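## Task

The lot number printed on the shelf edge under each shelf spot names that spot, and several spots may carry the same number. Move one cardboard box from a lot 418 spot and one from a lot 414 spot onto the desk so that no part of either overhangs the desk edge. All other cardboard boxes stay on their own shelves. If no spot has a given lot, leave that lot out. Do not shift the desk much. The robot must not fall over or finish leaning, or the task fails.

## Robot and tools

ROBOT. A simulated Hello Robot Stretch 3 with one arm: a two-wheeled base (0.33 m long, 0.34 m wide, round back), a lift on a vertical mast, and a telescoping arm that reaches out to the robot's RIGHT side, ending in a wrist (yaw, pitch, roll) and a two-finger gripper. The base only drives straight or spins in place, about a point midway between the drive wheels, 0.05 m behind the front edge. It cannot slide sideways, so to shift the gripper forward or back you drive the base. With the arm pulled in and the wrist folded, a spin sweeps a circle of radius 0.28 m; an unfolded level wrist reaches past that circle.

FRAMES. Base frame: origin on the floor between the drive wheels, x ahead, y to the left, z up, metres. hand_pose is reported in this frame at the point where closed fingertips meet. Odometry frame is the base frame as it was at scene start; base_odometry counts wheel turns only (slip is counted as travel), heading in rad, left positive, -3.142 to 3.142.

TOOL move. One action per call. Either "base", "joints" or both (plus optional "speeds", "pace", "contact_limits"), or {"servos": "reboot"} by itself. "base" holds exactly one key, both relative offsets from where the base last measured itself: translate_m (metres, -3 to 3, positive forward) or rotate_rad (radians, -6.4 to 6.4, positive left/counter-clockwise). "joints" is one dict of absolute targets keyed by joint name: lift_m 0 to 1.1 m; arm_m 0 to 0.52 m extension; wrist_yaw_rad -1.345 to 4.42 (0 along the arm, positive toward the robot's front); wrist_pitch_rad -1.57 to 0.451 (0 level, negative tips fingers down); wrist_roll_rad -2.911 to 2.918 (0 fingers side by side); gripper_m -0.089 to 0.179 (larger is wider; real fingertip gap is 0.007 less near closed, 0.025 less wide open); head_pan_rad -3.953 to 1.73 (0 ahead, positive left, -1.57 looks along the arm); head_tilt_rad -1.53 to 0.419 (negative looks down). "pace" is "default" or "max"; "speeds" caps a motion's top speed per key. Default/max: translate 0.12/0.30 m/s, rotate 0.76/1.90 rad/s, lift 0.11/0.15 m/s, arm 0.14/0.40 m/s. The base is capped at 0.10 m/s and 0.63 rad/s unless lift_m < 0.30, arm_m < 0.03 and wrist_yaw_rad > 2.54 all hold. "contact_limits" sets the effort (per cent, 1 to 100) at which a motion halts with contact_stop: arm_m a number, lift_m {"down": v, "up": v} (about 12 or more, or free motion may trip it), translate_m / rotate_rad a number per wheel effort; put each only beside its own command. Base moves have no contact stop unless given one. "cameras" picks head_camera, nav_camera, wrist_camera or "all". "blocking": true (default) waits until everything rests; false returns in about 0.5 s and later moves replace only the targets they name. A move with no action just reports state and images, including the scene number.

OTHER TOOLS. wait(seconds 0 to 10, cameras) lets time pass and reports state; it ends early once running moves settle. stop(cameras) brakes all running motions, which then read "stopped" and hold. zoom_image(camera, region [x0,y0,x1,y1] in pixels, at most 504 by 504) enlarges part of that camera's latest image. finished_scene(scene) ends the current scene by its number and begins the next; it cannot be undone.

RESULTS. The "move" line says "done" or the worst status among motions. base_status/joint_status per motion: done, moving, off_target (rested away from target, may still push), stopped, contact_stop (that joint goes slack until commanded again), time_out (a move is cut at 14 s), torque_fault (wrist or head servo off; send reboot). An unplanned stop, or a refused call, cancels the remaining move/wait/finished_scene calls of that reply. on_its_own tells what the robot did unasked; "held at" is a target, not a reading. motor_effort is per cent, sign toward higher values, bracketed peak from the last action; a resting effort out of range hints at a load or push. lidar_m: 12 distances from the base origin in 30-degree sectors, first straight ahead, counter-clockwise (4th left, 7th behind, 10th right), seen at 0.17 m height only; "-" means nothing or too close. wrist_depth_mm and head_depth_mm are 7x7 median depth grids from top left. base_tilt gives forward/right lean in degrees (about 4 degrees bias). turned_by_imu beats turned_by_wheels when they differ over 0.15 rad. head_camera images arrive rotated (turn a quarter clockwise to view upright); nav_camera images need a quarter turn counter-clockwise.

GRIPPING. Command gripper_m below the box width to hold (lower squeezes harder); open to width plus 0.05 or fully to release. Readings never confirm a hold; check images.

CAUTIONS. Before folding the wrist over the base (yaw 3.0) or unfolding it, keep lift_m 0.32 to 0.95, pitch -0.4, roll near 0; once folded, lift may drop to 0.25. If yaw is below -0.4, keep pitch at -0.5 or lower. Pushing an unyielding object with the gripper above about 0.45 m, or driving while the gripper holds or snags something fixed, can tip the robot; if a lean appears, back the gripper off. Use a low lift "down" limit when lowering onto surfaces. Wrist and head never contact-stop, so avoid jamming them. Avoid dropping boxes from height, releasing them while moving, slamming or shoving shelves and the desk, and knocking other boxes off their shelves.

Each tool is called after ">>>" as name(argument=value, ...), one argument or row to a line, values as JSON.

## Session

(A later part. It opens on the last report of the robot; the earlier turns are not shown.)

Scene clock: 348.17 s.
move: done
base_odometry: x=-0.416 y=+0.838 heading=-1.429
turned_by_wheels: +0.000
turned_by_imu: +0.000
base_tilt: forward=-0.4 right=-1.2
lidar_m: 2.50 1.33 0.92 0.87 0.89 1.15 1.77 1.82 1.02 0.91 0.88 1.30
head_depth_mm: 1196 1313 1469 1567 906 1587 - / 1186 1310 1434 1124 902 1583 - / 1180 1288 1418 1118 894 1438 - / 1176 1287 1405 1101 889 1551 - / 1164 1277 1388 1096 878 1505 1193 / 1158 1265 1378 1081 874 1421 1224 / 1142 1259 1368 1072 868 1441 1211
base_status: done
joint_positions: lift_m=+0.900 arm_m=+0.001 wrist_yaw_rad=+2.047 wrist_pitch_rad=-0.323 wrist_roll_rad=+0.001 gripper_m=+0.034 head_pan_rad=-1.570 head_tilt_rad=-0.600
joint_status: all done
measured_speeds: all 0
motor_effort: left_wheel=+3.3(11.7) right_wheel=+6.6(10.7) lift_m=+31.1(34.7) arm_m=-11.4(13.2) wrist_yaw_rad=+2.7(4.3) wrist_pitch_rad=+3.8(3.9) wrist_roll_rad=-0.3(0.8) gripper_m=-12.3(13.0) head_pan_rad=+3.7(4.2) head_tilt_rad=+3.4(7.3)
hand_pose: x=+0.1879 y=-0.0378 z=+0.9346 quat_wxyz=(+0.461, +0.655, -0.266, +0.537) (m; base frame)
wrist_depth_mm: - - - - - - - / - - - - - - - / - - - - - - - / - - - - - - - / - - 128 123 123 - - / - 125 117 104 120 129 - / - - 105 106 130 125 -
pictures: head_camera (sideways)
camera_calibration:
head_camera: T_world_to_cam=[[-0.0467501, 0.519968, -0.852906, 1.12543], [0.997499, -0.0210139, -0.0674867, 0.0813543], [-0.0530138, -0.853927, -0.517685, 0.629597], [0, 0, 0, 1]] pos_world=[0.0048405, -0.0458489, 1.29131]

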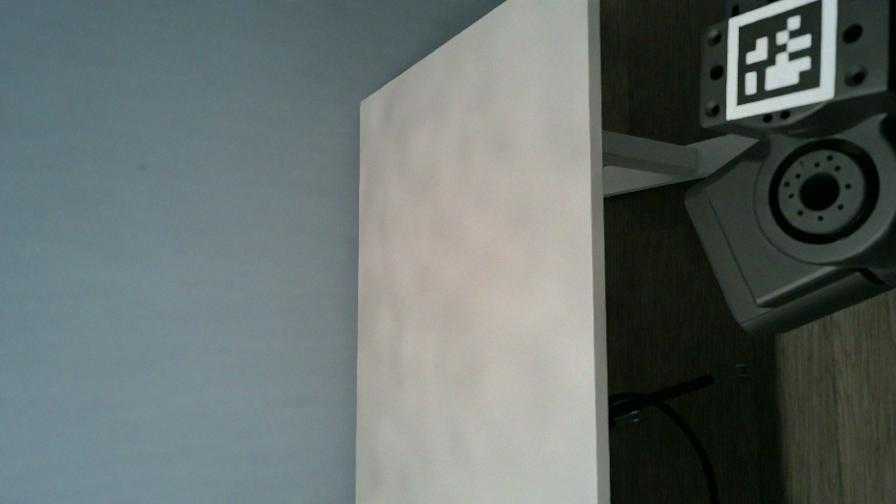

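>>> move(
  joints={"wrist_yaw_rad":0},
)

>>> move(
  joints={"arm_m":0.5},
)

>>> move(
  joints={"lift_m":0.70},
  cameras=["head_camera","wrist_camera"],
)

Scene clock: 369.30 s.
move: done
base_odometry: x=-0.416 y=+0.838 heading=-1.429
turned_by_wheels: +0.000
turned_by_imu: +0.000
base_tilt: forward=-0.3 right=-1.1
lidar_m: 2.50 1.33 0.92 0.87 0.89 1.15 1.77 1.81 1.02 0.91 0.88 1.30
head_depth_mm: 1197 1322 1469 1578 910 1591 - / 1186 1310 1432 1121 902 1575 - / 1176 1298 1426 1112 829 1363 - / 1170 1287 1404 1104 825 - - / 1156 1274 1395 1091 845 1429 1220 / 1153 1267 1388 1083 871 1416 1220 / 1144 1253 1380 1064 866 1441 1207
base_status: not commanded
joint_positions: lift_m=+0.900 arm_m=+0.001 wrist_yaw_rad=+0.003 wrist_pitch_rad=-0.323 wrist_roll_rad=+0.001 gripper_m=+0.034 head_pan_rad=-1.570 head_tilt_rad=-0.600
joint_status: all done
measured_speeds: all 0
motor_effort: left_wheel=+3.2(3.5) right_wheel=+6.7(7.9) lift_m=+29.9(31.3) arm_m=-10.9(12.1) wrist_yaw_rad=-2.4(6.4) wrist_pitch_rad=+3.7(3.9) wrist_roll_rad=-0.3(0.8) gripper_m=-12.3(12.9) head_pan_rad=+4.1(4.1) head_tilt_rad=+3.7(4.1)
hand_pose: x=-0.0208 y=-0.3809 z=+0.9346 quat_wxyz=(+0.698, +0.115, -0.698, -0.113) (m; base frame)
wrist_depth_mm: - - - - - - - / - - - - - - - / - - - - - - - / - - - 146 - - - / - - 128 124 122 144 - / - - 117 104 120 129 - / - - 105 106 130 125 -
pictures: none

Scene clock: 374.17 s.
move: done
base_odometry: x=-0.416 y=+0.838 heading=-1.429
turned_by_wheels: +0.000
turned_by_imu: +0.000
base_tilt: forward=-0.2 right=-1.0
lidar_m: 2.50 1.33 0.92 0.87 0.88 1.15 1.77 1.80 1.03 0.91 0.88 1.31
head_depth_mm: 1197 1320 1467 1034 - - 1245 / 1188 1311 1390 371 864 1485 1215 / 1177 1297 598 1061 892 1437 1230 / 1170 1285 768 1050 887 1471 1228 / 1162 1277 1384 1093 882 1460 1220 / 1151 1262 1387 1081 875 1414 1213 / 1143 1253 1369 1072 863 1442 1211
base_status: not commanded
joint_positions: lift_m=+0.900 arm_m=+0.500 wrist_yaw_rad=+0.003 wrist_pitch_rad=-0.323 wrist_roll_rad=+0.001 gripper_m=+0.034 head_pan_rad=-1.570 head_tilt_rad=-0.600
joint_status: all done
measured_speeds: all 0
motor_effort: left_wheel=+2.9(3.8) right_wheel=+6.9(7.9) lift_m=+29.2(30.7) arm_m=+12.4(15.4) wrist_yaw_rad=-3.0(4.4) wrist_pitch_rad=+3.7(3.9) wrist_roll_rad=-0.6(0.7) gripper_m=-12.3(13.0) head_pan_rad=+3.6(4.0) head_tilt_rad=+3.5(4.2)
hand_pose: x=-0.0208 y=-0.8803 z=+0.9345 quat_wxyz=(+0.698, +0.115, -0.698, -0.113) (m; base frame)
wrist_depth_mm: - - - - - - - / - - - - - - - / - - - - - - - / - - - 146 - - - / - - 128 123 122 - - / - - 117 104 120 124 - / - - 101 106 127 117 -
pictures: none

Scene clock: 376.83 s.
move: done
base_odometry: x=-0.416 y=+0.838 heading=-1.429
turned_by_wheels: +0.000
turned_by_imu: +0.000
base_tilt: forward=-0.4 right=-1.2
lidar_m: 2.50 1.33 0.92 0.87 0.88 1.15 1.77 1.80 1.02 0.91 0.88 1.31
head_depth_mm: 1199 1317 1464 1566 910 1493 1247 / 1189 1304 1431 1127 867 448 356 / 1177 1293 1413 1110 699 1406 1229 / 1168 1286 1407 955 827 1470 1234 / 1154 1277 1392 1089 884 1465 1225 / 1154 1263 1383 1085 875 1417 1216 / 1144 1255 1378 1069 868 1444 1215
base_status: not commanded
joint_positions: lift_m=+0.700 arm_m=+0.500 wrist_yaw_rad=+0.002 wrist_pitch_rad=-0.298 wrist_roll_rad=+0.001 gripper_m=+0.034 head_pan_rad=-1.570 head_tilt_rad=-0.600
joint_status: all done
measured_speeds: all 0
motor_effort: left_wheel=+3.2(3.6) right_wheel=+7.3(8.0) lift_m=+20.6(27.8) arm_m=+8.4(12.9) wrist_yaw_rad=-2.6(4.4) wrist_pitch_rad=-0.9(3.9) wrist_roll_rad=-0.3(0.7) gripper_m=-11.8(12.7) head_pan_rad=+2.3(3.8) head_tilt_rad=+3.0(4.0)
hand_pose: x=-0.0209 y=-0.8829 z=+0.7406 quat_wxyz=(+0.699, +0.106, -0.699, -0.104) (m; base frame)
wrist_depth_mm: - - - - - - - / - - - - - - - / - - - - - - - / - - - 150 142 - - / - - 130 123 122 - - / - - 118 104 119 124 - / - - 101 106 127 118 -
pictures: head_camera (sideways), wrist_camera
camera_calibration:
head_camera: T_world_to_cam=[[-0.0467501, 0.519968, -0.852906, 1.12543], [0.997499, -0.0210139, -0.0674867, 0.0813543], [-0.0530138, -0.853927, -0.517685, 0.629597], [0, 0, 0, 1]] pos_world=[0.0048405, -0.0458489, 1.29131]
wrist_camera: T_world_to_cam=[[-0.998885, -0.0418207, -0.0219084, -0.034939], [-0.000800989, 0.478991, -0.877819, 1.10547], [0.047205, -0.876823, -0.478491, -0.252616], [0, 0, 0, 1]] pos_world=[-0.0220898, -0.752472, 0.848763]

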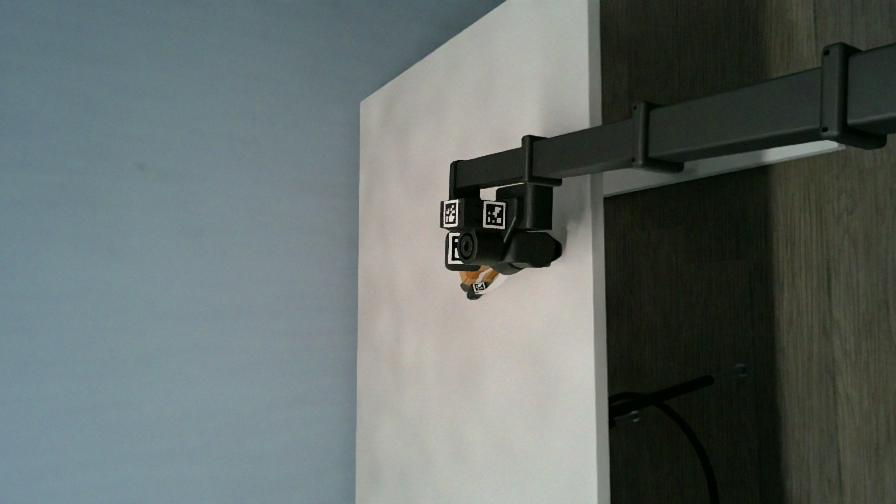

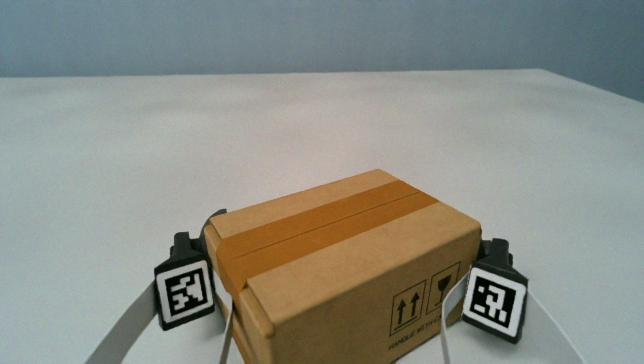

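>>> move(
  joints={"lift_m":0.58},
  speeds={"lift_m":0.04},
  contact_limits={"lift_m":{"down":14}},
  cameras=["wrist_camera"],
)

Scene clock: 383.50 s.
move: contact_stop
base_odometry: x=-0.416 y=+0.838 heading=-1.429
turned_by_wheels: +0.000
turned_by_imu: +0.001
base_tilt: forward=-0.3 right=-1.2
lidar_m: 2.50 1.33 0.92 0.87 0.88 1.88 1.77 1.81 1.02 0.91 0.88 1.31
head_depth_mm: 1202 1326 1466 1567 911 1503 1244 / 1189 1309 1438 1123 900 1371 398 / 1178 1294 1423 1113 717 1405 1211 / 1164 1285 1400 1103 815 1477 1233 / 1165 1272 1392 1089 881 1456 1227 / 1152 1264 1381 1076 873 1420 1219 / 1141 1252 1368 1071 866 1442 1208
base_status: not commanded
joint_positions: lift_m=+0.663 arm_m=+0.500 wrist_yaw_rad=+0.000 wrist_pitch_rad=-0.171 wrist_roll_rad=-0.004 gripper_m=+0.034 head_pan_rad=-1.570 head_tilt_rad=-0.600
joint_status: lift_m contact_stop (moved -0.037 of -0.120)
measured_speeds: translate_m=+0.000 rotate_rad=+0.000 lift_m=+0.009 arm_m=+0.000 wrist_yaw_rad=+0.000 wrist_pitch_rad=+0.000 wrist_roll_rad=+0.000 head_pan_rad=+0.000 head_tilt_rad=+0.000
on_its_own: lift_m is slack since a contact_stop (your +0.580 is given up); wrist_pitch_rad is at rest, and its effort (-24.2) is outside its rest range (-8 to +12)
motor_effort: left_wheel=+2.7(3.7) right_wheel=+4.9(7.3) lift_m=+16.7(23.6) arm_m=+0.3(3.5) wrist_yaw_rad=-0.3(3.5) wrist_pitch_rad=-24.2(25.4) wrist_roll_rad=+1.3(1.8) gripper_m=-12.4(12.7) head_pan_rad=+2.3(3.5) head_tilt_rad=+3.0(3.4)
contact_limits: lift_m down 14 (down: maximum 72; up: maximum 65)
hand_pose: x=-0.0216 y=-0.8934 z=+0.7349 quat_wxyz=(+0.706, +0.060, -0.703, -0.060) (m; base frame)
wrist_depth_mm: - - - - - - - / - - - - - - - / - - - - - - - / - - - 149 139 - - / - - 129 116 117 - - / - - 127 96 121 - - / - - 100 105 124 117 -
pictures: wrist_camera
camera_calibration:
wrist_camera: T_world_to_cam=[[-0.999035, -0.0424106, -0.0114552, -0.0443246], [-0.00476713, 0.363878, -0.931434, 1.04204], [0.043671, -0.930481, -0.363729, -0.396867], [0, 0, 0, 1]] pos_world=[-0.0219827, -0.750333, 0.825734]

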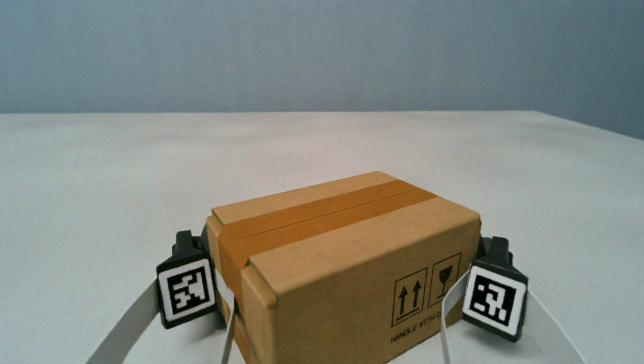

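>>> move(
  joints={"lift_m":0.688},
)

>>> move(
  joints={"gripper_m":0.179},
  cameras=["wrist_camera"],
)

Scene clock: 388.63 s.
move: done
base_odometry: x=-0.416 y=+0.838 heading=-1.429
turned_by_wheels: +0.000
turned_by_imu: +0.000
base_tilt: forward=-0.4 right=-1.2
lidar_m: 2.50 1.33 0.92 0.87 0.88 1.88 1.77 1.81 1.02 0.91 0.88 1.30
head_depth_mm: 1202 1319 1462 1567 911 1502 1254 / 1190 1304 1427 1123 869 477 367 / 1184 1295 1420 1113 702 1403 1235 / 1173 1287 1403 1105 822 1474 1229 / 1162 1271 1391 1087 879 1463 1226 / 1150 1267 1378 1080 874 1418 1219 / 1143 1256 1364 1070 867 1448 1213
base_status: not commanded
joint_positions: lift_m=+0.688 arm_m=+0.500 wrist_yaw_rad=+0.000 wrist_pitch_rad=-0.253 wrist_roll_rad=-0.004 gripper_m=+0.034 head_pan_rad=-1.570 head_tilt_rad=-0.600
joint_status: all done
measured_speeds: all 0
on_its_own: wrist_pitch_rad is at rest, and its effort (-9.1) is outside its rest range (-8 to +12)
motor_effort: left_wheel=+2.5(3.1) right_wheel=+4.7(5.5) lift_m=+28.1(29.6) arm_m=-9.2(9.4) wrist_yaw_rad=+0.2(1.3) wrist_pitch_rad=-9.1(16.6) wrist_roll_rad=+1.4(1.4) gripper_m=-12.3(12.7) head_pan_rad=+3.0(3.0) head_tilt_rad=+2.7(3.5)
hand_pose: x=-0.0216 y=-0.8870 z=+0.7392 quat_wxyz=(+0.703, +0.090, -0.700, -0.089) (m; base frame)
wrist_depth_mm: - - - - - - - / - - - - - - - / - - - - - - - / - - - 148 139 - - / - - 127 117 118 - - / - - 120 102 121 124 - / - - 101 105 126 118 -
pictures: none

Scene clock: 390.63 s.
move: done
base_odometry: x=-0.416 y=+0.838 heading=-1.429
turned_by_wheels: +0.000
turned_by_imu: +0.000
base_tilt: forward=-0.3 right=-1.3
lidar_m: 2.50 1.33 0.92 0.87 0.89 1.88 1.77 1.81 1.02 0.91 0.88 1.30
head_depth_mm: 1198 1317 1472 1561 909 1496 1243 / 1183 1305 1428 1123 869 475 367 / 1179 1294 1419 1107 701 1390 1238 / 1166 1285 1409 1101 821 1472 1229 / 1161 1273 1395 1088 878 1464 1223 / 1153 1265 1380 1079 875 1423 1218 / 1142 1253 1366 1072 867 1441 1208
base_status: not commanded
joint_positions: lift_m=+0.688 arm_m=+0.500 wrist_yaw_rad=-0.004 wrist_pitch_rad=-0.263 wrist_roll_rad=+0.000 gripper_m=+0.179 head_pan_rad=-1.570 head_tilt_rad=-0.600
joint_status: all done
measured_speeds: all 0
motor_effort: left_wheel=+1.8(3.1) right_wheel=+0.3(5.3) lift_m=+23.7(28.2) arm_m=-13.0(13.0) wrist_yaw_rad=+2.9(10.0) wrist_pitch_rad=-7.4(9.2) wrist_roll_rad=-0.3(1.5) gripper_m=+4.0(88.6) head_pan_rad=+2.3(3.1) head_tilt_rad=+2.4(3.2)
hand_pose: x=-0.0224 y=-0.8862 z=+0.7369 quat_wxyz=(+0.701, +0.092, -0.701, -0.094) (m; base frame)
wrist_depth_mm: - - - - - - - / - - - - - - - / - - - - - - - / - - - 146 137 - - / - - 125 119 118 - - / - 124 101 101 120 134 - / - - 92 105 127 - 106
pictures: wrist_camera
camera_calibration:
wrist_camera: T_world_to_cam=[[-0.999137, -0.036604, -0.0196355, -0.0336869], [0.00114951, 0.448164, -0.893951, 1.08845], [0.0415221, -0.893202, -0.447735, -0.294442], [0, 0, 0, 1]] pos_world=[-0.0226832, -0.752035, 0.84053]

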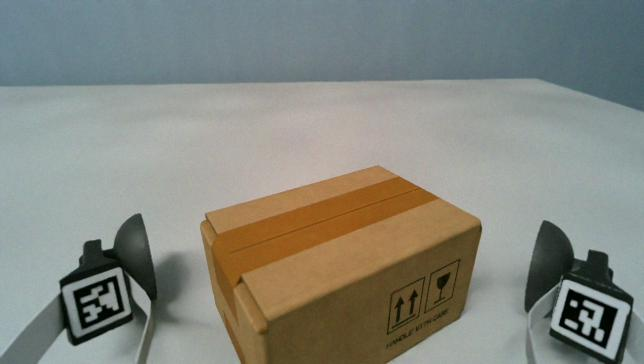

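>>> move(
  joints={"lift_m":0.7},
)

>>> move(
  joints={"arm_m":0.0},
  cameras=["head_camera"],
)

>>> move(
  joints={"wrist_pitch_rad":-0.4,"wrist_yaw_rad":3.0,"gripper_m":0.05,"lift_m":0.75},
)

>>> move(
  base={"translate_m":1.93},
  joints={"lift_m":0.29},
  pace="max",
)

>>> move(
  base={"rotate_rad":1.57},
  pace="max",
  cameras=["head_camera","nav_camera"],
)

Scene clock: 421.87 s.
move: done
base_odometry: x=-0.416 y=+0.838 heading=-1.429
turned_by_wheels: +0.000
turned_by_imu: +0.000
base_tilt: forward=-0.3 right=-1.1
lidar_m: 2.50 1.32 0.92 0.87 0.88 1.87 1.77 1.81 1.02 0.91 0.88 1.30
head_depth_mm: 1197 1319 1467 1574 907 1485 1245 / 1186 1305 1437 1117 870 448 356 / 1177 1289 1427 1111 698 1398 1231 / 1173 1282 1414 963 824 1474 1232 / 1160 1271 1390 1090 878 1460 1225 / 1159 1263 1389 1078 872 1409 1216 / 1142 1260 1370 1064 866 1438 1205
base_status: not commanded
joint_positions: lift_m=+0.700 arm_m=+0.500 wrist_yaw_rad=-0.003 wrist_pitch_rad=-0.309 wrist_roll_rad=+0.000 gripper_m=+0.179 head_pan_rad=-1.570 head_tilt_rad=-0.600
joint_status: all done
measured_speeds: all 0
motor_effort: left_wheel=+2.1(2.2) right_wheel=+0.4(1.1) lift_m=+29.4(31.0) arm_m=-11.7(14.3) wrist_yaw_rad=+2.3(3.7) wrist_pitch_rad=+1.1(7.3) wrist_roll_rad=+0.0(0.4) gripper_m=+0.7(4.1) head_pan_rad=+2.4(2.7) head_tilt_rad=+2.4(2.8)
hand_pose: x=-0.0223 y=-0.8818 z=+0.7379 quat_wxyz=(+0.699, +0.108, -0.699, -0.110) (m; base frame)
wrist_depth_mm: - - - - - - - / - - - - - - - / - - - - - - - / - - - 145 138 - - / - 142 127 121 120 - - / - 126 110 104 123 - - / - - 99 109 129 - 105
pictures: none

Scene clock: 426.73 s.
move: done
base_odometry: x=-0.416 y=+0.838 heading=-1.429
turned_by_wheels: +0.000
turned_by_imu: +0.000
base_tilt: forward=-0.4 right=-1.1
lidar_m: 2.50 1.33 0.92 0.86 0.88 1.88 1.77 1.81 1.02 0.91 0.88 1.30
head_depth_mm: 1197 1319 1468 1562 908 1509 1242 / 1192 1304 1431 1122 900 1484 1209 / 1173 1297 1420 1113 894 1433 1203 / 1171 1286 1402 1098 886 1469 1229 / 1158 1269 1391 1095 881 1464 1195 / 1154 1261 1379 1074 875 1411 1220 / 1138 1253 1370 1066 868 1447 1211
base_status: not commanded
joint_positions: lift_m=+0.700 arm_m=+0.001 wrist_yaw_rad=-0.003 wrist_pitch_rad=-0.314 wrist_roll_rad=+0.000 gripper_m=+0.179 head_pan_rad=-1.570 head_tilt_rad=-0.600
joint_status: all done
measured_speeds: all 0
motor_effort: left_wheel=+1.6(2.4) right_wheel=+0.1(1.5) lift_m=+25.1(29.9) arm_m=-12.3(14.7) wrist_yaw_rad=+3.0(4.3) wrist_pitch_rad=+2.0(2.2) wrist_roll_rad=+0.2(0.5) gripper_m=+0.8(1.2) head_pan_rad=+2.2(2.9) head_tilt_rad=+2.2(3.5)
hand_pose: x=-0.0222 y=-0.3818 z=+0.7367 quat_wxyz=(+0.698, +0.110, -0.698, -0.112) (m; base frame)
wrist_depth_mm: - - - - - - - / - - - 560 - - - / - - - - - - - / - - - - - - - / - - - - - - - / 123 144 - - - - - / 908 919 955 940 940 920 105
pictures: head_camera (sideways)
camera_calibration:
head_camera: T_world_to_cam=[[-0.0467501, 0.519968, -0.852906, 1.12543], [0.997499, -0.0210139, -0.0674867, 0.0813543], [-0.0530138, -0.853927, -0.517685, 0.629597], [0, 0, 0, 1]] pos_world=[0.0048405, -0.0458489, 1.29131]

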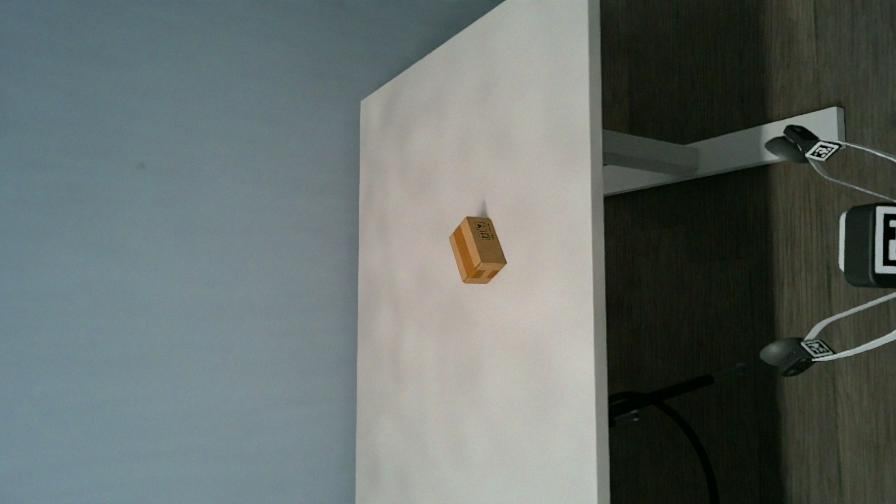

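Scene clock: 429.23 s.
move: done
base_odometry: x=-0.416 y=+0.838 heading=-1.429
turned_by_wheels: +0.000
turned_by_imu: +0.000
base_tilt: forward=-0.4 right=-1.2
lidar_m: 2.50 1.33 0.92 0.86 0.88 1.88 1.77 1.81 1.02 0.91 0.88 1.31
head_depth_mm: 1203 1324 1466 1570 912 1502 1249 / 1185 1301 1437 1122 902 1491 1211 / 1182 1303 1419 1109 892 1436 1233 / 1168 1279 1406 1099 887 1469 1227 / 1168 1280 1390 1094 881 1448 1219 / 1154 1263 1380 1076 873 1408 1216 / 1145 1256 1369 1069 865 1439 1214
base_status: not commanded
joint_positions: lift_m=+0.750 arm_m=+0.001 wrist_yaw_rad=+2.997 wrist_pitch_rad=-0.413 wrist_roll_rad=+0.000 gripper_m=+0.050 head_pan_rad=-1.570 head_tilt_rad=-0.600
joint_status: all done
measured_speeds: all 0
motor_effort: left_wheel=+2.1(2.3) right_wheel=+0.4(1.3) lift_m=+23.0(33.1) arm_m=-10.2(12.6) wrist_yaw_rad=+4.3(5.2) wrist_pitch_rad=+2.0(5.0) wrist_roll_rad=-0.1(0.4) gripper_m=-0.1(82.8) head_pan_rad=+2.0(2.9) head_tilt_rad=+2.1(3.0)
hand_pose: x=+0.0112 y=+0.0772 z=+0.7639 quat_wxyz=(+0.195, +0.701, +0.095, +0.680) (m; base frame)
wrist_depth_mm: - 137 - 873 - - - / - 148 - 930 - - - / - 161 173 - - - - / 994 181 - - - - - / - - 198 - - - - / - - 127 - 125 - - / 958 99 275 926 887 910 917
pictures: none

Scene clock: 439.13 s.
move: done
base_odometry: x=-0.143 y=-1.073 heading=-1.429
turned_by_wheels: +0.000
turned_by_imu: +0.001
base_tilt: forward=-0.4 right=-1.2
lidar_m: 0.59 1.07 1.06 1.00 1.02 1.33 3.66 1.30 1.32 1.27 1.02 1.11
head_depth_mm: 1065 1168 1307 1499 1694 1494 1242 / 1063 1162 1291 1451 1659 1487 1241 / 1046 1147 1289 1436 1654 1486 1236 / 1038 1140 1271 1424 1646 1466 1230 / 1034 1132 1263 1412 1616 1461 1221 / 1029 1129 1245 1407 1594 1457 1213 / 1016 1118 1231 1406 1605 1441 1213
base_status: done
joint_positions: lift_m=+0.290 arm_m=+0.001 wrist_yaw_rad=+2.997 wrist_pitch_rad=-0.415 wrist_roll_rad=+0.000 gripper_m=+0.050 head_pan_rad=-1.570 head_tilt_rad=-0.600
joint_status: all done
measured_speeds: all 0
motor_effort: left_wheel=+0.3(12.5) right_wheel=+5.0(13.6) lift_m=+30.0(31.6) arm_m=-0.3(10.2) wrist_yaw_rad=+2.1(3.2) wrist_pitch_rad=+2.3(2.4) wrist_roll_rad=+0.0(0.4) gripper_m=+0.0(0.9) head_pan_rad=+1.9(2.7) head_tilt_rad=+2.1(2.9)
hand_pose: x=+0.0110 y=+0.0770 z=+0.3034 quat_wxyz=(+0.195, +0.700, +0.096, +0.680) (m; base frame)
wrist_depth_mm: - 137 - - - - - / - 147 - - - - - / 914 162 899 937 914 855 - / 739 186 675 726 726 726 683 / 618 592 198 603 596 593 592 / 527 521 127 512 125 507 504 / 452 274 268 280 433 442 437
pictures: none

Scene clock: 441.27 s.
move: done
base_odometry: x=-0.143 y=-1.073 heading=+0.140
turned_by_wheels: +1.570
turned_by_imu: +1.538
base_tilt: forward=-0.4 right=-1.2
lidar_m: 1.00 1.02 1.31 3.65 1.31 1.30 1.26 1.02 1.09 0.59 1.06 1.06
head_depth_mm: 880 969 930 1220 1073 969 1177 / 872 959 915 1207 1104 968 1173 / 862 952 901 1193 1095 956 1170 / 852 940 885 1181 1088 953 1152 / 478 528 586 662 973 922 1122 / 478 522 582 643 770 883 1121 / 821 911 846 663 1065 908 1139
base_status: done
joint_positions: lift_m=+0.290 arm_m=+0.001 wrist_yaw_rad=+2.997 wrist_pitch_rad=-0.415 wrist_roll_rad=+0.000 gripper_m=+0.050 head_pan_rad=-1.570 head_tilt_rad=-0.600
joint_status: not commanded
measured_speeds: all 0
motor_effort: left_wheel=-6.2(15.6) right_wheel=+8.9(14.3) lift_m=+28.8(30.4) arm_m=-9.2(9.2) wrist_yaw_rad=+1.2(3.3) wrist_pitch_rad=+2.3(2.3) wrist_roll_rad=-0.3(0.5) gripper_m=+0.1(1.0) head_pan_rad=+2.1(2.1) head_tilt_rad=+1.7(2.6)
hand_pose: x=+0.0110 y=+0.0769 z=+0.3034 quat_wxyz=(+0.195, +0.700, +0.096, +0.680) (m; base frame)
wrist_depth_mm: - 137 - - - - - / - 147 - - - - - / 918 162 891 920 915 913 891 / 751 186 680 736 724 721 710 / 617 587 198 603 593 585 595 / 526 520 127 511 125 503 505 / 454 275 269 281 432 440 442
pictures: head_camera (sideways), nav_camera (sideways)
camera_calibration:
head_camera: T_world_to_cam=[[-0.0467501, 0.519968, -0.852906, 1.12543], [0.997499, -0.0210139, -0.0674867, 0.0813543], [-0.0530138, -0.853927, -0.517685, 0.629597], [0, 0, 0, 1]] pos_world=[0.0048405, -0.0458489, 1.29131]
nav_camera: T_world_to_cam=[[0.0175184, -0.542577, 0.839823, -1.04979], [-0.999787, -0.0186583, 0.00880081, 0.0448639], [0.0108945, -0.839799, -0.542789, 0.659571], [0, 0, 0, 1]] pos_world=[0.0560593, -0.0148503, 1.23925]

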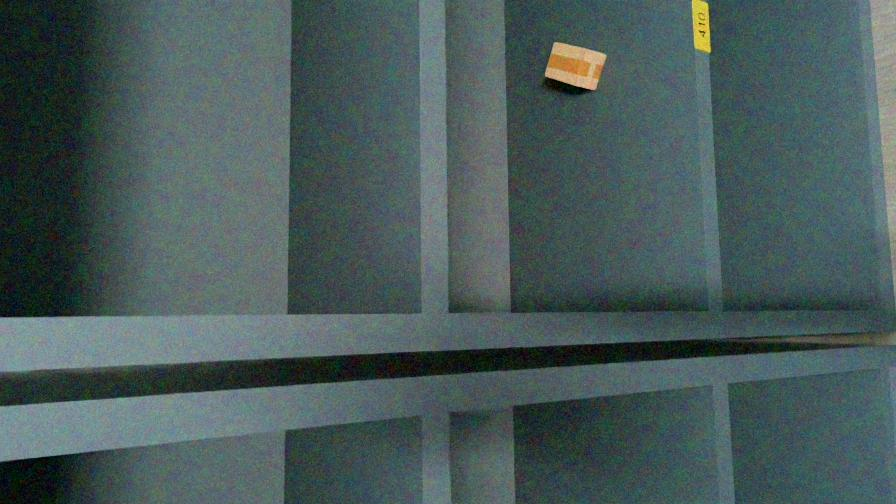

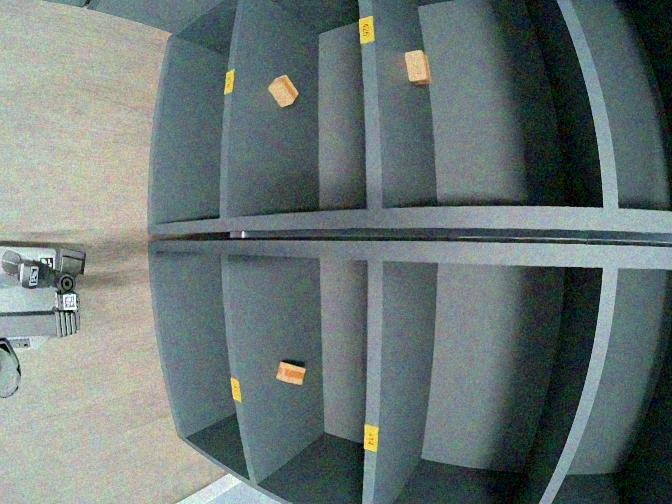

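>>> move(
  base={"translate_m":0.62},
  joints={"lift_m":0.62,"wrist_pitch_rad":-0.4},
)

>>> move(
  joints={"wrist_yaw_rad":0},
)

>>> move(
  joints={"gripper_m":0.179},
  cameras=["head_camera","wrist_camera"],
)

Scene clock: 461.40 s.
move: done
base_odometry: x=+0.471 y=-0.986 heading=+0.140
turned_by_wheels: +0.000
turned_by_imu: +0.000
base_tilt: forward=-0.2 right=-1.3
lidar_m: 0.39 0.39 0.51 1.13 2.71 1.79 1.88 1.55 0.75 0.99 0.61 0.42
head_depth_mm: 831 917 927 671 1080 913 1122 / 824 906 915 664 1109 904 1164 / 817 897 905 656 1097 897 1165 / 805 890 774 650 1085 896 1157 / 801 882 873 642 1076 866 1146 / 792 872 861 635 1074 857 1142 / 787 860 848 630 1068 856 1116
base_status: done
joint_positions: lift_m=+0.620 arm_m=+0.001 wrist_yaw_rad=+2.997 wrist_pitch_rad=-0.415 wrist_roll_rad=+0.000 gripper_m=+0.050 head_pan_rad=-1.570 head_tilt_rad=-0.600
joint_status: all done
measured_speeds: all 0
motor_effort: left_wheel=+1.0(8.7) right_wheel=+9.0(14.1) lift_m=+30.6(33.7) arm_m=-10.7(13.3) wrist_yaw_rad=+2.2(3.3) wrist_pitch_rad=+2.2(4.4) wrist_roll_rad=-0.1(0.5) gripper_m=+0.4(1.3) head_pan_rad=+1.6(1.9) head_tilt_rad=+1.7(2.3)
hand_pose: x=+0.0110 y=+0.0770 z=+0.6334 quat_wxyz=(+0.195, +0.700, +0.096, +0.680) (m; base frame)
wrist_depth_mm: - 137 - - - - - / - 148 - - - - - / - 161 - - - - - / - 183 - - - - - / - - 198 - 154 - - / 917 923 127 897 124 - - / 814 99 280 804 779 - -
pictures: none

Scene clock: 463.90 s.
move: done
base_odometry: x=+0.471 y=-0.986 heading=+0.140
turned_by_wheels: +0.000
turned_by_imu: +0.000
base_tilt: forward=-0.4 right=-1.3
lidar_m: 0.39 0.39 0.51 1.13 2.71 1.79 1.88 1.55 0.75 0.99 0.61 0.41
head_depth_mm: 832 918 928 672 1075 912 1120 / 826 909 914 664 1109 906 1163 / 819 898 902 656 1098 900 1160 / 810 887 777 649 1090 891 1153 / 800 880 873 643 1078 863 1155 / 794 871 862 636 1070 861 1151 / 787 863 848 628 1068 855 1121
base_status: not commanded
joint_positions: lift_m=+0.620 arm_m=+0.001 wrist_yaw_rad=+0.003 wrist_pitch_rad=-0.415 wrist_roll_rad=+0.000 gripper_m=+0.050 head_pan_rad=-1.570 head_tilt_rad=-0.600
joint_status: all done
measured_speeds: all 0
motor_effort: left_wheel=+0.8(1.7) right_wheel=+8.8(9.4) lift_m=+30.3(31.2) arm_m=-10.4(11.1) wrist_yaw_rad=-3.6(7.2) wrist_pitch_rad=+2.2(2.3) wrist_roll_rad=-0.3(0.4) gripper_m=+0.3(1.0) head_pan_rad=+1.2(1.5) head_tilt_rad=+0.9(2.0)
hand_pose: x=-0.0208 y=-0.3704 z=+0.6334 quat_wxyz=(+0.692, +0.147, -0.691, -0.145) (m; base frame)
wrist_depth_mm: - 654 - - - 690 - / - - - 490 - - - / - - - - - - - / - - - - - - - / - - 155 - 150 930 - / - - 127 - 124 798 - / - 99 - - - 710 603
pictures: none

Scene clock: 465.73 s.
move: done
base_odometry: x=+0.471 y=-0.986 heading=+0.140
turned_by_wheels: +0.000
turned_by_imu: +0.000
base_tilt: forward=-0.3 right=-1.2
lidar_m: 0.39 0.39 0.51 1.13 2.71 1.79 1.88 1.55 0.74 0.99 0.61 0.41
head_depth_mm: 831 917 927 670 1072 915 1122 / 823 908 914 663 1106 906 1166 / 815 899 899 655 1099 899 1164 / 810 890 774 648 1087 893 1157 / 803 879 877 640 1083 867 1153 / 793 875 864 634 1075 859 1149 / 784 862 849 629 1066 856 1117
base_status: not commanded
joint_positions: lift_m=+0.620 arm_m=+0.001 wrist_yaw_rad=+0.003 wrist_pitch_rad=-0.415 wrist_roll_rad=+0.000 gripper_m=+0.179 head_pan_rad=-1.570 head_tilt_rad=-0.600
joint_status: all done
measured_speeds: all 0
motor_effort: left_wheel=+0.9(1.6) right_wheel=+8.9(9.5) lift_m=+30.0(30.7) arm_m=-9.2(10.7) wrist_yaw_rad=-3.7(4.5) wrist_pitch_rad=+2.3(2.3) wrist_roll_rad=-0.3(0.3) gripper_m=+0.2(86.4) head_pan_rad=+0.5(1.5) head_tilt_rad=+1.0(2.1)
hand_pose: x=-0.0208 y=-0.3704 z=+0.6334 quat_wxyz=(+0.692, +0.147, -0.691, -0.145) (m; base frame)
wrist_depth_mm: - 655 - - - 702 - / - - - 490 - - - / - - - - - - - / - - - - - - - / - 142 - - - 916 - / - 126 - - - - - / - - - - - - 105
pictures: head_camera (sideways), wrist_camera
camera_calibration:
head_camera: T_world_to_cam=[[-0.0467501, 0.519968, -0.852906, 1.12543], [0.997499, -0.0210139, -0.0674867, 0.0813543], [-0.0530138, -0.853927, -0.517685, 0.629597], [0, 0, 0, 1]] pos_world=[0.0048405, -0.0458489, 1.29131]
wrist_camera: T_world_to_cam=[[-0.998874, -0.0398812, -0.0256927, -0.0126471], [-0.0021017, 0.578244, -0.815861, 0.763471], [0.0473941, -0.814889, -0.577676, 0.231274], [0, 0, 0, 1]] pos_world=[-0.0219894, -0.253514, 0.756163]

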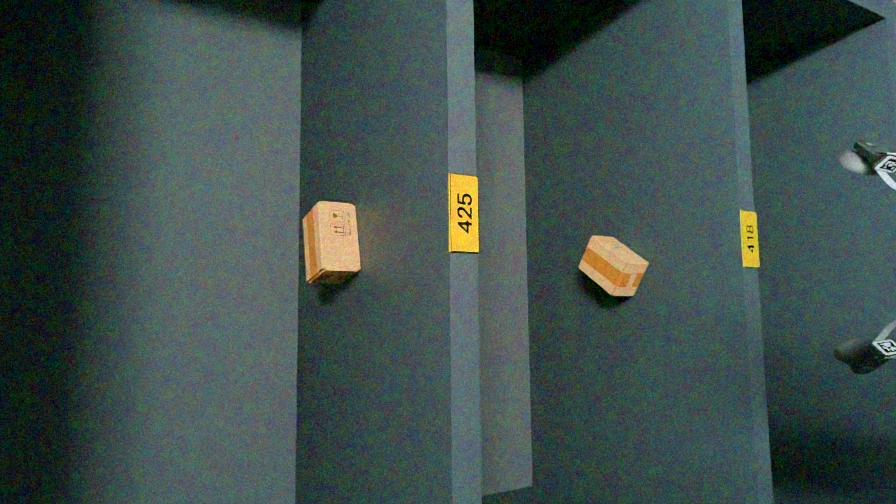

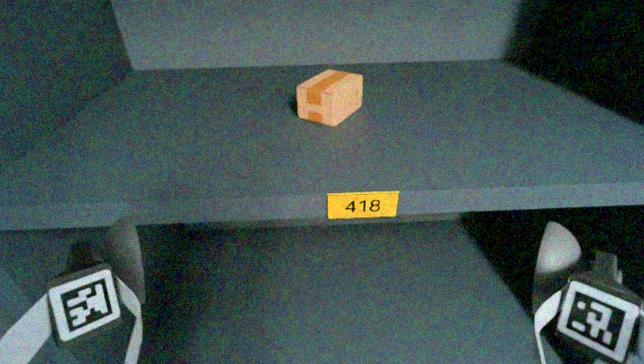

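>>> move(
  base={"translate_m":0.106},
  joints={"lift_m":0.514,"wrist_pitch_rad":-0.3,"wrist_yaw_rad":-0.39},
)

>>> move(
  joints={"arm_m":0.27},
  cameras=["wrist_camera"],
)

Scene clock: 489.83 s.
move: done
base_odometry: x=+0.576 y=-0.971 heading=+0.140
turned_by_wheels: +0.000
turned_by_imu: +0.000
base_tilt: forward=-0.3 right=-1.2
lidar_m: 0.28 0.29 0.37 0.83 2.76 1.88 1.98 0.82 0.81 0.98 0.44 0.30
head_depth_mm: 821 904 928 669 1110 913 1175 / 814 898 914 662 1103 906 1164 / 808 888 781 657 1097 878 1162 / 800 880 883 648 1091 868 1154 / 792 869 874 640 1077 869 1150 / 786 859 861 602 1067 860 1146 / 769 834 792 597 869 810 943
base_status: done
joint_positions: lift_m=+0.514 arm_m=+0.001 wrist_yaw_rad=-0.387 wrist_pitch_rad=-0.321 wrist_roll_rad=+0.000 gripper_m=+0.179 head_pan_rad=-1.570 head_tilt_rad=-0.600
joint_status: all done
measured_speeds: all 0
motor_effort: left_wheel=+0.9(7.3) right_wheel=+11.0(14.8) lift_m=+23.1(26.9) arm_m=-7.5(9.0) wrist_yaw_rad=-2.9(6.9) wrist_pitch_rad=+3.5(5.9) wrist_roll_rad=-0.1(0.4) gripper_m=+0.3(1.0) head_pan_rad=+0.6(1.2) head_tilt_rad=+0.9(1.9)
hand_pose: x=-0.1104 y=-0.3636 z=+0.5490 quat_wxyz=(+0.663, -0.023, -0.707, -0.245) (m; base frame)
wrist_depth_mm: - - - - 799 - 466 / - - 443 - - - 506 / 306 322 320 - - - - / 272 286 314 - - - - / - 142 - - 901 - - / - 126 - - - 733 853 / - - - - - 701 105
pictures: none

Scene clock: 493.03 s.
move: done
base_odometry: x=+0.576 y=-0.971 heading=+0.140
turned_by_wheels: +0.000
turned_by_imu: +0.000
base_tilt: forward=-0.4 right=-1.2
lidar_m: 0.28 0.29 0.37 0.83 2.77 1.88 1.98 0.83 0.81 0.98 0.44 0.30
head_depth_mm: 823 908 926 670 1116 912 1173 / 813 896 912 663 1105 908 1165 / 807 891 781 657 1098 874 584 / 803 878 883 648 1087 843 626 / 794 872 876 640 1077 862 1153 / 785 860 854 602 1075 860 1143 / 772 831 793 596 867 812 945
base_status: not commanded
joint_positions: lift_m=+0.514 arm_m=+0.270 wrist_yaw_rad=-0.388 wrist_pitch_rad=-0.317 wrist_roll_rad=+0.000 gripper_m=+0.179 head_pan_rad=-1.570 head_tilt_rad=-0.600
joint_status: all done
measured_speeds: all 0
motor_effort: left_wheel=+0.6(1.2) right_wheel=+9.8(11.5) lift_m=+24.3(25.1) arm_m=+13.3(15.6) wrist_yaw_rad=-1.8(4.9) wrist_pitch_rad=+2.8(3.5) wrist_roll_rad=+0.2(0.5) gripper_m=+0.6(1.2) head_pan_rad=+0.4(1.2) head_tilt_rad=+0.6(1.7)
hand_pose: x=-0.1107 y=-0.6334 z=+0.5499 quat_wxyz=(+0.664, -0.025, -0.706, -0.244) (m; base frame)
wrist_depth_mm: - - - - - 590 - / - - - - - - - / 326 325 219 240 298 314 311 / 257 257 230 227 251 249 247 / 204 194 201 199 200 198 197 / - 141 166 166 165 164 - / 135 142 142 141 141 140 107
pictures: wrist_camera
camera_calibration:
wrist_camera: T_world_to_cam=[[-0.93968, 0.341351, -0.0219562, 0.130892], [0.187157, 0.45936, -0.868309, 0.821719], [-0.286312, -0.820042, -0.495537, -0.112402], [0, 0, 0, 1]] pos_world=[-0.0629758, -0.514319, 0.660681]

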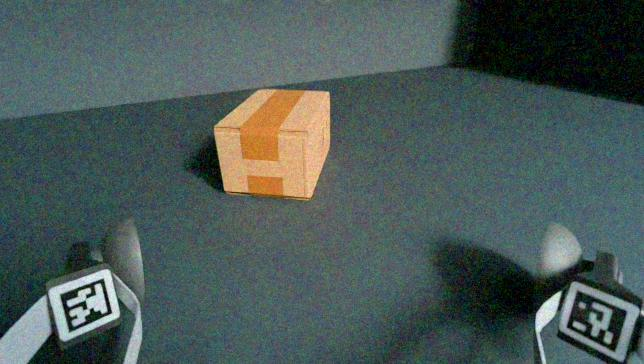

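>>> move(
  joints={"arm_m":0.395},
  contact_limits={"arm_m":35},
  cameras=["wrist_camera"],
)

>>> move(
  joints={"gripper_m":0.01},
  cameras=["wrist_camera"],
)

Scene clock: 504.47 s.
move: done
base_odometry: x=+0.576 y=-0.971 heading=+0.140
turned_by_wheels: +0.000
turned_by_imu: +0.000
base_tilt: forward=-0.3 right=-1.2
lidar_m: 0.28 0.29 0.37 0.83 2.77 1.88 1.98 0.83 0.82 0.98 0.44 0.30
head_depth_mm: 824 907 923 671 1108 910 1175 / 817 896 912 661 1102 905 1164 / 809 885 776 655 1098 694 583 / 798 879 887 647 1084 725 1156 / 794 869 873 641 1077 865 1155 / 785 862 859 600 1068 859 1146 / 770 830 791 596 864 809 946
base_status: not commanded
joint_positions: lift_m=+0.514 arm_m=+0.395 wrist_yaw_rad=-0.388 wrist_pitch_rad=-0.316 wrist_roll_rad=+0.000 gripper_m=+0.179 head_pan_rad=-1.570 head_tilt_rad=-0.600
joint_status: all done
measured_speeds: all 0
motor_effort: left_wheel=+0.4(1.2) right_wheel=+10.4(11.4) lift_m=+25.5(26.4) arm_m=+13.2(15.5) wrist_yaw_rad=-2.8(4.0) wrist_pitch_rad=+2.5(2.8) wrist_roll_rad=-0.2(0.3) gripper_m=+0.9(1.0) head_pan_rad=+0.1(0.9) head_tilt_rad=+0.8(1.5)
contact_limits: arm_m 35 (drawing in: default 31, maximum 55; extending or still: default 40, maximum 69)
hand_pose: x=-0.1108 y=-0.7585 z=+0.5502 quat_wxyz=(+0.664, -0.025, -0.706, -0.244) (m; base frame)
wrist_depth_mm: 271 292 320 - - 482 - / 285 309 331 - - - - / 301 322 322 319 299 316 312 / 257 256 256 151 169 249 248 / 203 194 201 120 130 197 197 / - 141 161 110 111 164 - / 135 142 138 123 121 140 107
pictures: wrist_camera
camera_calibration:
wrist_camera: T_world_to_cam=[[-0.939589, 0.3416, -0.021937, 0.173716], [0.186885, 0.458235, -0.868962, 0.878919], [-0.286785, -0.820567, -0.494393, -0.215979], [0, 0, 0, 1]] pos_world=[-0.0629751, -0.639318, 0.66078]

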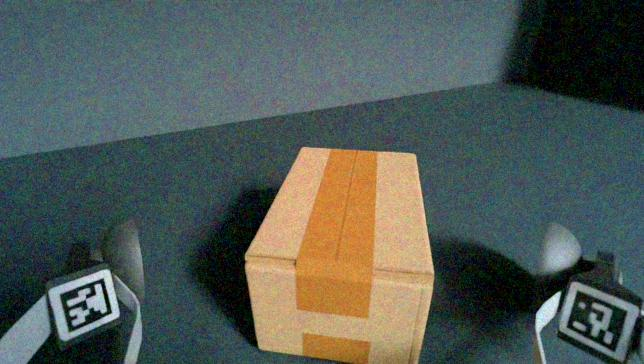

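Scene clock: 506.70 s.
move: done
base_odometry: x=+0.576 y=-0.971 heading=+0.140
turned_by_wheels: +0.000
turned_by_imu: +0.000
base_tilt: forward=-0.3 right=-1.1
lidar_m: 0.28 0.29 0.37 0.84 2.77 1.88 1.98 0.83 0.81 0.98 0.44 0.30
head_depth_mm: 821 907 922 668 1115 909 1174 / 817 897 912 663 1103 905 1171 / 809 888 778 656 1094 692 581 / 798 877 883 648 1095 724 1157 / 793 869 872 641 1080 863 1150 / 786 863 859 603 1070 860 1148 / 770 831 794 598 868 809 941
base_status: not commanded
joint_positions: lift_m=+0.514 arm_m=+0.395 wrist_yaw_rad=-0.389 wrist_pitch_rad=-0.299 wrist_roll_rad=+0.000 gripper_m=+0.011 head_pan_rad=-1.570 head_tilt_rad=-0.600
joint_status: all done
measured_speeds: all 0
motor_effort: left_wheel=+1.1(1.2) right_wheel=+10.1(11.4) lift_m=+27.0(27.0) arm_m=+11.6(13.6) wrist_yaw_rad=-1.1(3.4) wrist_pitch_rad=-0.7(2.5) wrist_roll_rad=-0.1(0.4) gripper_m=-21.4(94.1) head_pan_rad=+0.6(0.8) head_tilt_rad=+0.6(1.3)
contact_limits: arm_m 35 (drawing in: default 31, maximum 55; extending or still: default 40, maximum 69)
hand_pose: x=-0.1118 y=-0.7599 z=+0.5542 quat_wxyz=(+0.666, -0.032, -0.706, -0.239) (m; base frame)
wrist_depth_mm: 270 291 323 - - 480 - / 286 309 331 - - 507 - / 299 322 321 317 - - 330 / 270 269 267 160 180 262 260 / 211 210 143 126 143 207 205 / 173 173 129 127 124 170 169 / 147 138 142 139 137 140 144
pictures: wrist_camera
camera_calibration:
wrist_camera: T_world_to_cam=[[-0.939192, 0.342731, -0.0212886, 0.173913], [0.182089, 0.444503, -0.877075, 0.876685], [-0.291138, -0.827618, -0.479882, -0.22934], [0, 0, 0, 1]] pos_world=[-0.0630666, -0.639101, 0.662565]

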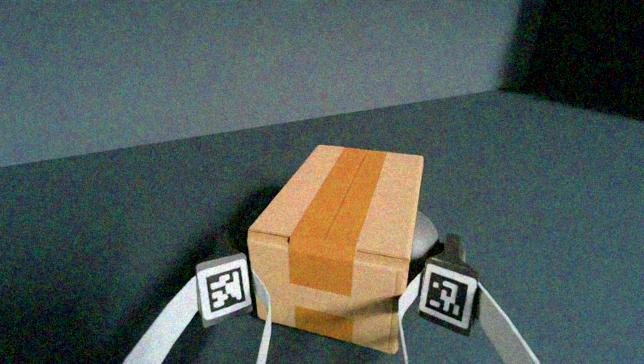

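>>> move(
  joints={"gripper_m":-0.01},
)

>>> move(
  joints={"lift_m":0.62},
  cameras=["wrist_camera"],
)

>>> move(
  joints={"arm_m":0.0},
  cameras=["wrist_camera","head_camera"],
)

Scene clock: 512.80 s.
move: done
base_odometry: x=+0.576 y=-0.971 heading=+0.140
turned_by_wheels: +0.000
turned_by_imu: +0.000
base_tilt: forward=-0.2 right=-1.1
lidar_m: 0.28 0.29 0.37 0.83 2.78 1.88 1.98 0.83 0.81 0.98 0.44 0.30
head_depth_mm: 823 907 926 668 1116 914 1173 / 812 897 910 662 1105 909 1171 / 808 887 780 654 1094 694 581 / 798 879 886 647 1089 722 1157 / 792 871 871 640 1079 862 1147 / 783 861 856 602 1071 860 1142 / 770 829 794 595 869 810 944
base_status: not commanded
joint_positions: lift_m=+0.514 arm_m=+0.395 wrist_yaw_rad=-0.389 wrist_pitch_rad=-0.299 wrist_roll_rad=+0.000 gripper_m=-0.009 head_pan_rad=-1.570 head_tilt_rad=-0.600
joint_status: all done
measured_speeds: all 0
motor_effort: left_wheel=+0.7(1.2) right_wheel=+10.5(10.7) lift_m=+27.1(28.0) arm_m=+7.3(8.5) wrist_yaw_rad=-1.1(2.3) wrist_pitch_rad=-0.6(0.7) wrist_roll_rad=-0.3(0.5) gripper_m=-28.8(96.9) head_pan_rad=-0.3(0.5) head_tilt_rad=-0.3(0.9)
contact_limits: arm_m 35 (drawing in: default 31, maximum 55; extending or still: default 40, maximum 69)
hand_pose: x=-0.1118 y=-0.7599 z=+0.5542 quat_wxyz=(+0.666, -0.032, -0.706, -0.239) (m; base frame)
wrist_depth_mm: 272 291 320 - - 483 - / 285 311 331 - - 510 - / 300 321 321 318 - - 332 / 269 269 267 160 180 262 261 / 211 210 156 126 138 206 206 / 174 174 129 128 124 169 169 / 148 111 142 139 136 141 144
pictures: none

Scene clock: 514.60 s.
move: done
base_odometry: x=+0.576 y=-0.971 heading=+0.140
turned_by_wheels: +0.000
turned_by_imu: +0.000
base_tilt: forward=-0.3 right=-1.4
lidar_m: 0.28 0.29 0.37 0.83 2.76 1.88 1.98 0.82 0.81 0.98 0.44 0.30
head_depth_mm: 821 904 926 669 1107 911 1171 / 811 898 911 662 1107 878 460 / 807 889 783 653 806 635 1134 / 800 881 886 646 980 823 1151 / 791 872 873 640 1079 864 1148 / 784 861 860 601 1074 863 1144 / 770 830 793 596 868 811 945
base_status: not commanded
joint_positions: lift_m=+0.620 arm_m=+0.395 wrist_yaw_rad=-0.389 wrist_pitch_rad=-0.323 wrist_roll_rad=+0.000 gripper_m=-0.006 head_pan_rad=-1.570 head_tilt_rad=-0.600
joint_status: all done
measured_speeds: all 0
motor_effort: left_wheel=+0.5(1.1) right_wheel=+10.1(11.0) lift_m=+31.8(35.4) arm_m=+5.4(7.7) wrist_yaw_rad=-0.7(2.4) wrist_pitch_rad=+3.8(4.0) wrist_roll_rad=-0.2(0.3) gripper_m=-12.4(28.7) head_pan_rad=-0.8(0.8) head_tilt_rad=-0.1(0.9)
contact_limits: arm_m 35 (drawing in: default 31, maximum 55; extending or still: default 40, maximum 69)
hand_pose: x=-0.1108 y=-0.7576 z=+0.6545 quat_wxyz=(+0.663, -0.023, -0.707, -0.247) (m; base frame)
wrist_depth_mm: 271 293 322 - - 479 - / 286 309 332 - - 513 - / 302 324 - - - 544 - / 323 336 - 162 162 - - / 335 - 133 126 138 - - / 307 306 130 128 124 297 299 / 260 101 250 144 242 248 256
pictures: wrist_camera
camera_calibration:
wrist_camera: T_world_to_cam=[[-0.938979, 0.343253, -0.022248, 0.17717], [0.190075, 0.463873, -0.865271, 0.971361], [-0.286687, -0.8167, -0.500811, -0.156636], [0, 0, 0, 1]] pos_world=[-0.0631774, -0.639327, 0.765986]

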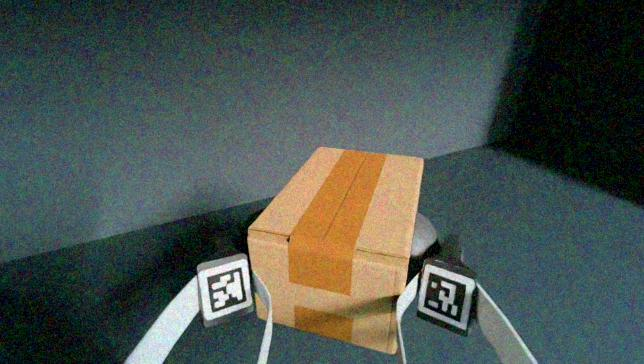

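Scene clock: 518.70 s.
move: done
base_odometry: x=+0.576 y=-0.971 heading=+0.140
turned_by_wheels: +0.000
turned_by_imu: +0.000
base_tilt: forward=-0.2 right=-1.2
lidar_m: 0.28 0.29 0.37 0.83 2.77 1.88 1.98 0.83 0.81 0.98 0.44 0.30
head_depth_mm: 823 907 929 670 1112 913 1173 / 816 895 914 661 1103 904 1117 / 809 888 781 654 1099 875 601 / 799 883 884 649 1084 871 1160 / 794 872 874 639 1080 867 1151 / 788 860 858 604 1069 857 1147 / 771 830 793 595 869 812 941
base_status: not commanded
joint_positions: lift_m=+0.620 arm_m=+0.001 wrist_yaw_rad=-0.389 wrist_pitch_rad=-0.323 wrist_roll_rad=+0.000 gripper_m=-0.006 head_pan_rad=-1.570 head_tilt_rad=-0.600
joint_status: all done
measured_speeds: all 0
motor_effort: left_wheel=+0.7(1.3) right_wheel=+10.2(11.1) lift_m=+25.9(31.9) arm_m=-12.1(14.7) wrist_yaw_rad=-0.8(2.3) wrist_pitch_rad=+3.9(4.0) wrist_roll_rad=-0.1(0.4) gripper_m=-12.5(13.0) head_pan_rad=-0.4(1.1) head_tilt_rad=-0.1(1.0)
hand_pose: x=-0.1108 y=-0.3632 z=+0.6544 quat_wxyz=(+0.663, -0.023, -0.707, -0.247) (m; base frame)
wrist_depth_mm: - - - - 813 - 463 / - - - - 847 - 504 / - - - - - - 558 / - - - 162 162 - - / - - 133 126 138 - - / 316 327 130 128 124 701 956 / - 101 - 138 130 788 843
pictures: head_camera (sideways), wrist_camera
camera_calibration:
head_camera: T_world_to_cam=[[-0.0467501, 0.519968, -0.852906, 1.12543], [0.997499, -0.0210139, -0.0674867, 0.0813543], [-0.0530138, -0.853927, -0.517685, 0.629597], [0, 0, 0, 1]] pos_world=[0.0048405, -0.0458489, 1.29131]
wrist_camera: T_world_to_cam=[[-0.938981, 0.343254, -0.0221712, 0.0416986], [0.190076, 0.464075, -0.865162, 0.788329], [-0.286682, -0.816585, -0.501002, 0.165726], [0, 0, 0, 1]] pos_world=[-0.0631774, -0.244827, 0.765987]

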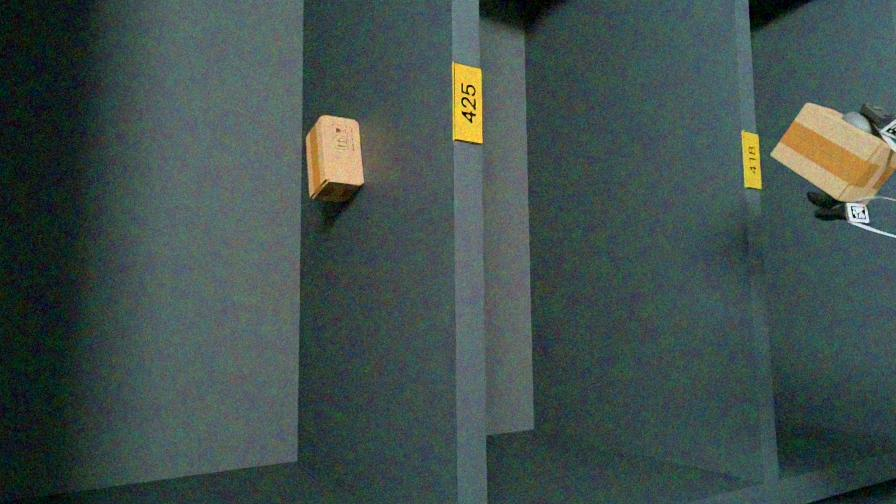

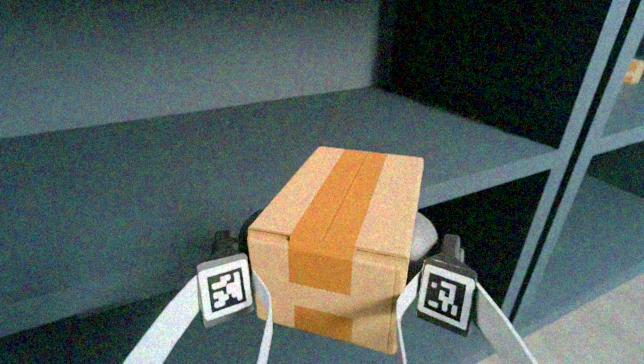

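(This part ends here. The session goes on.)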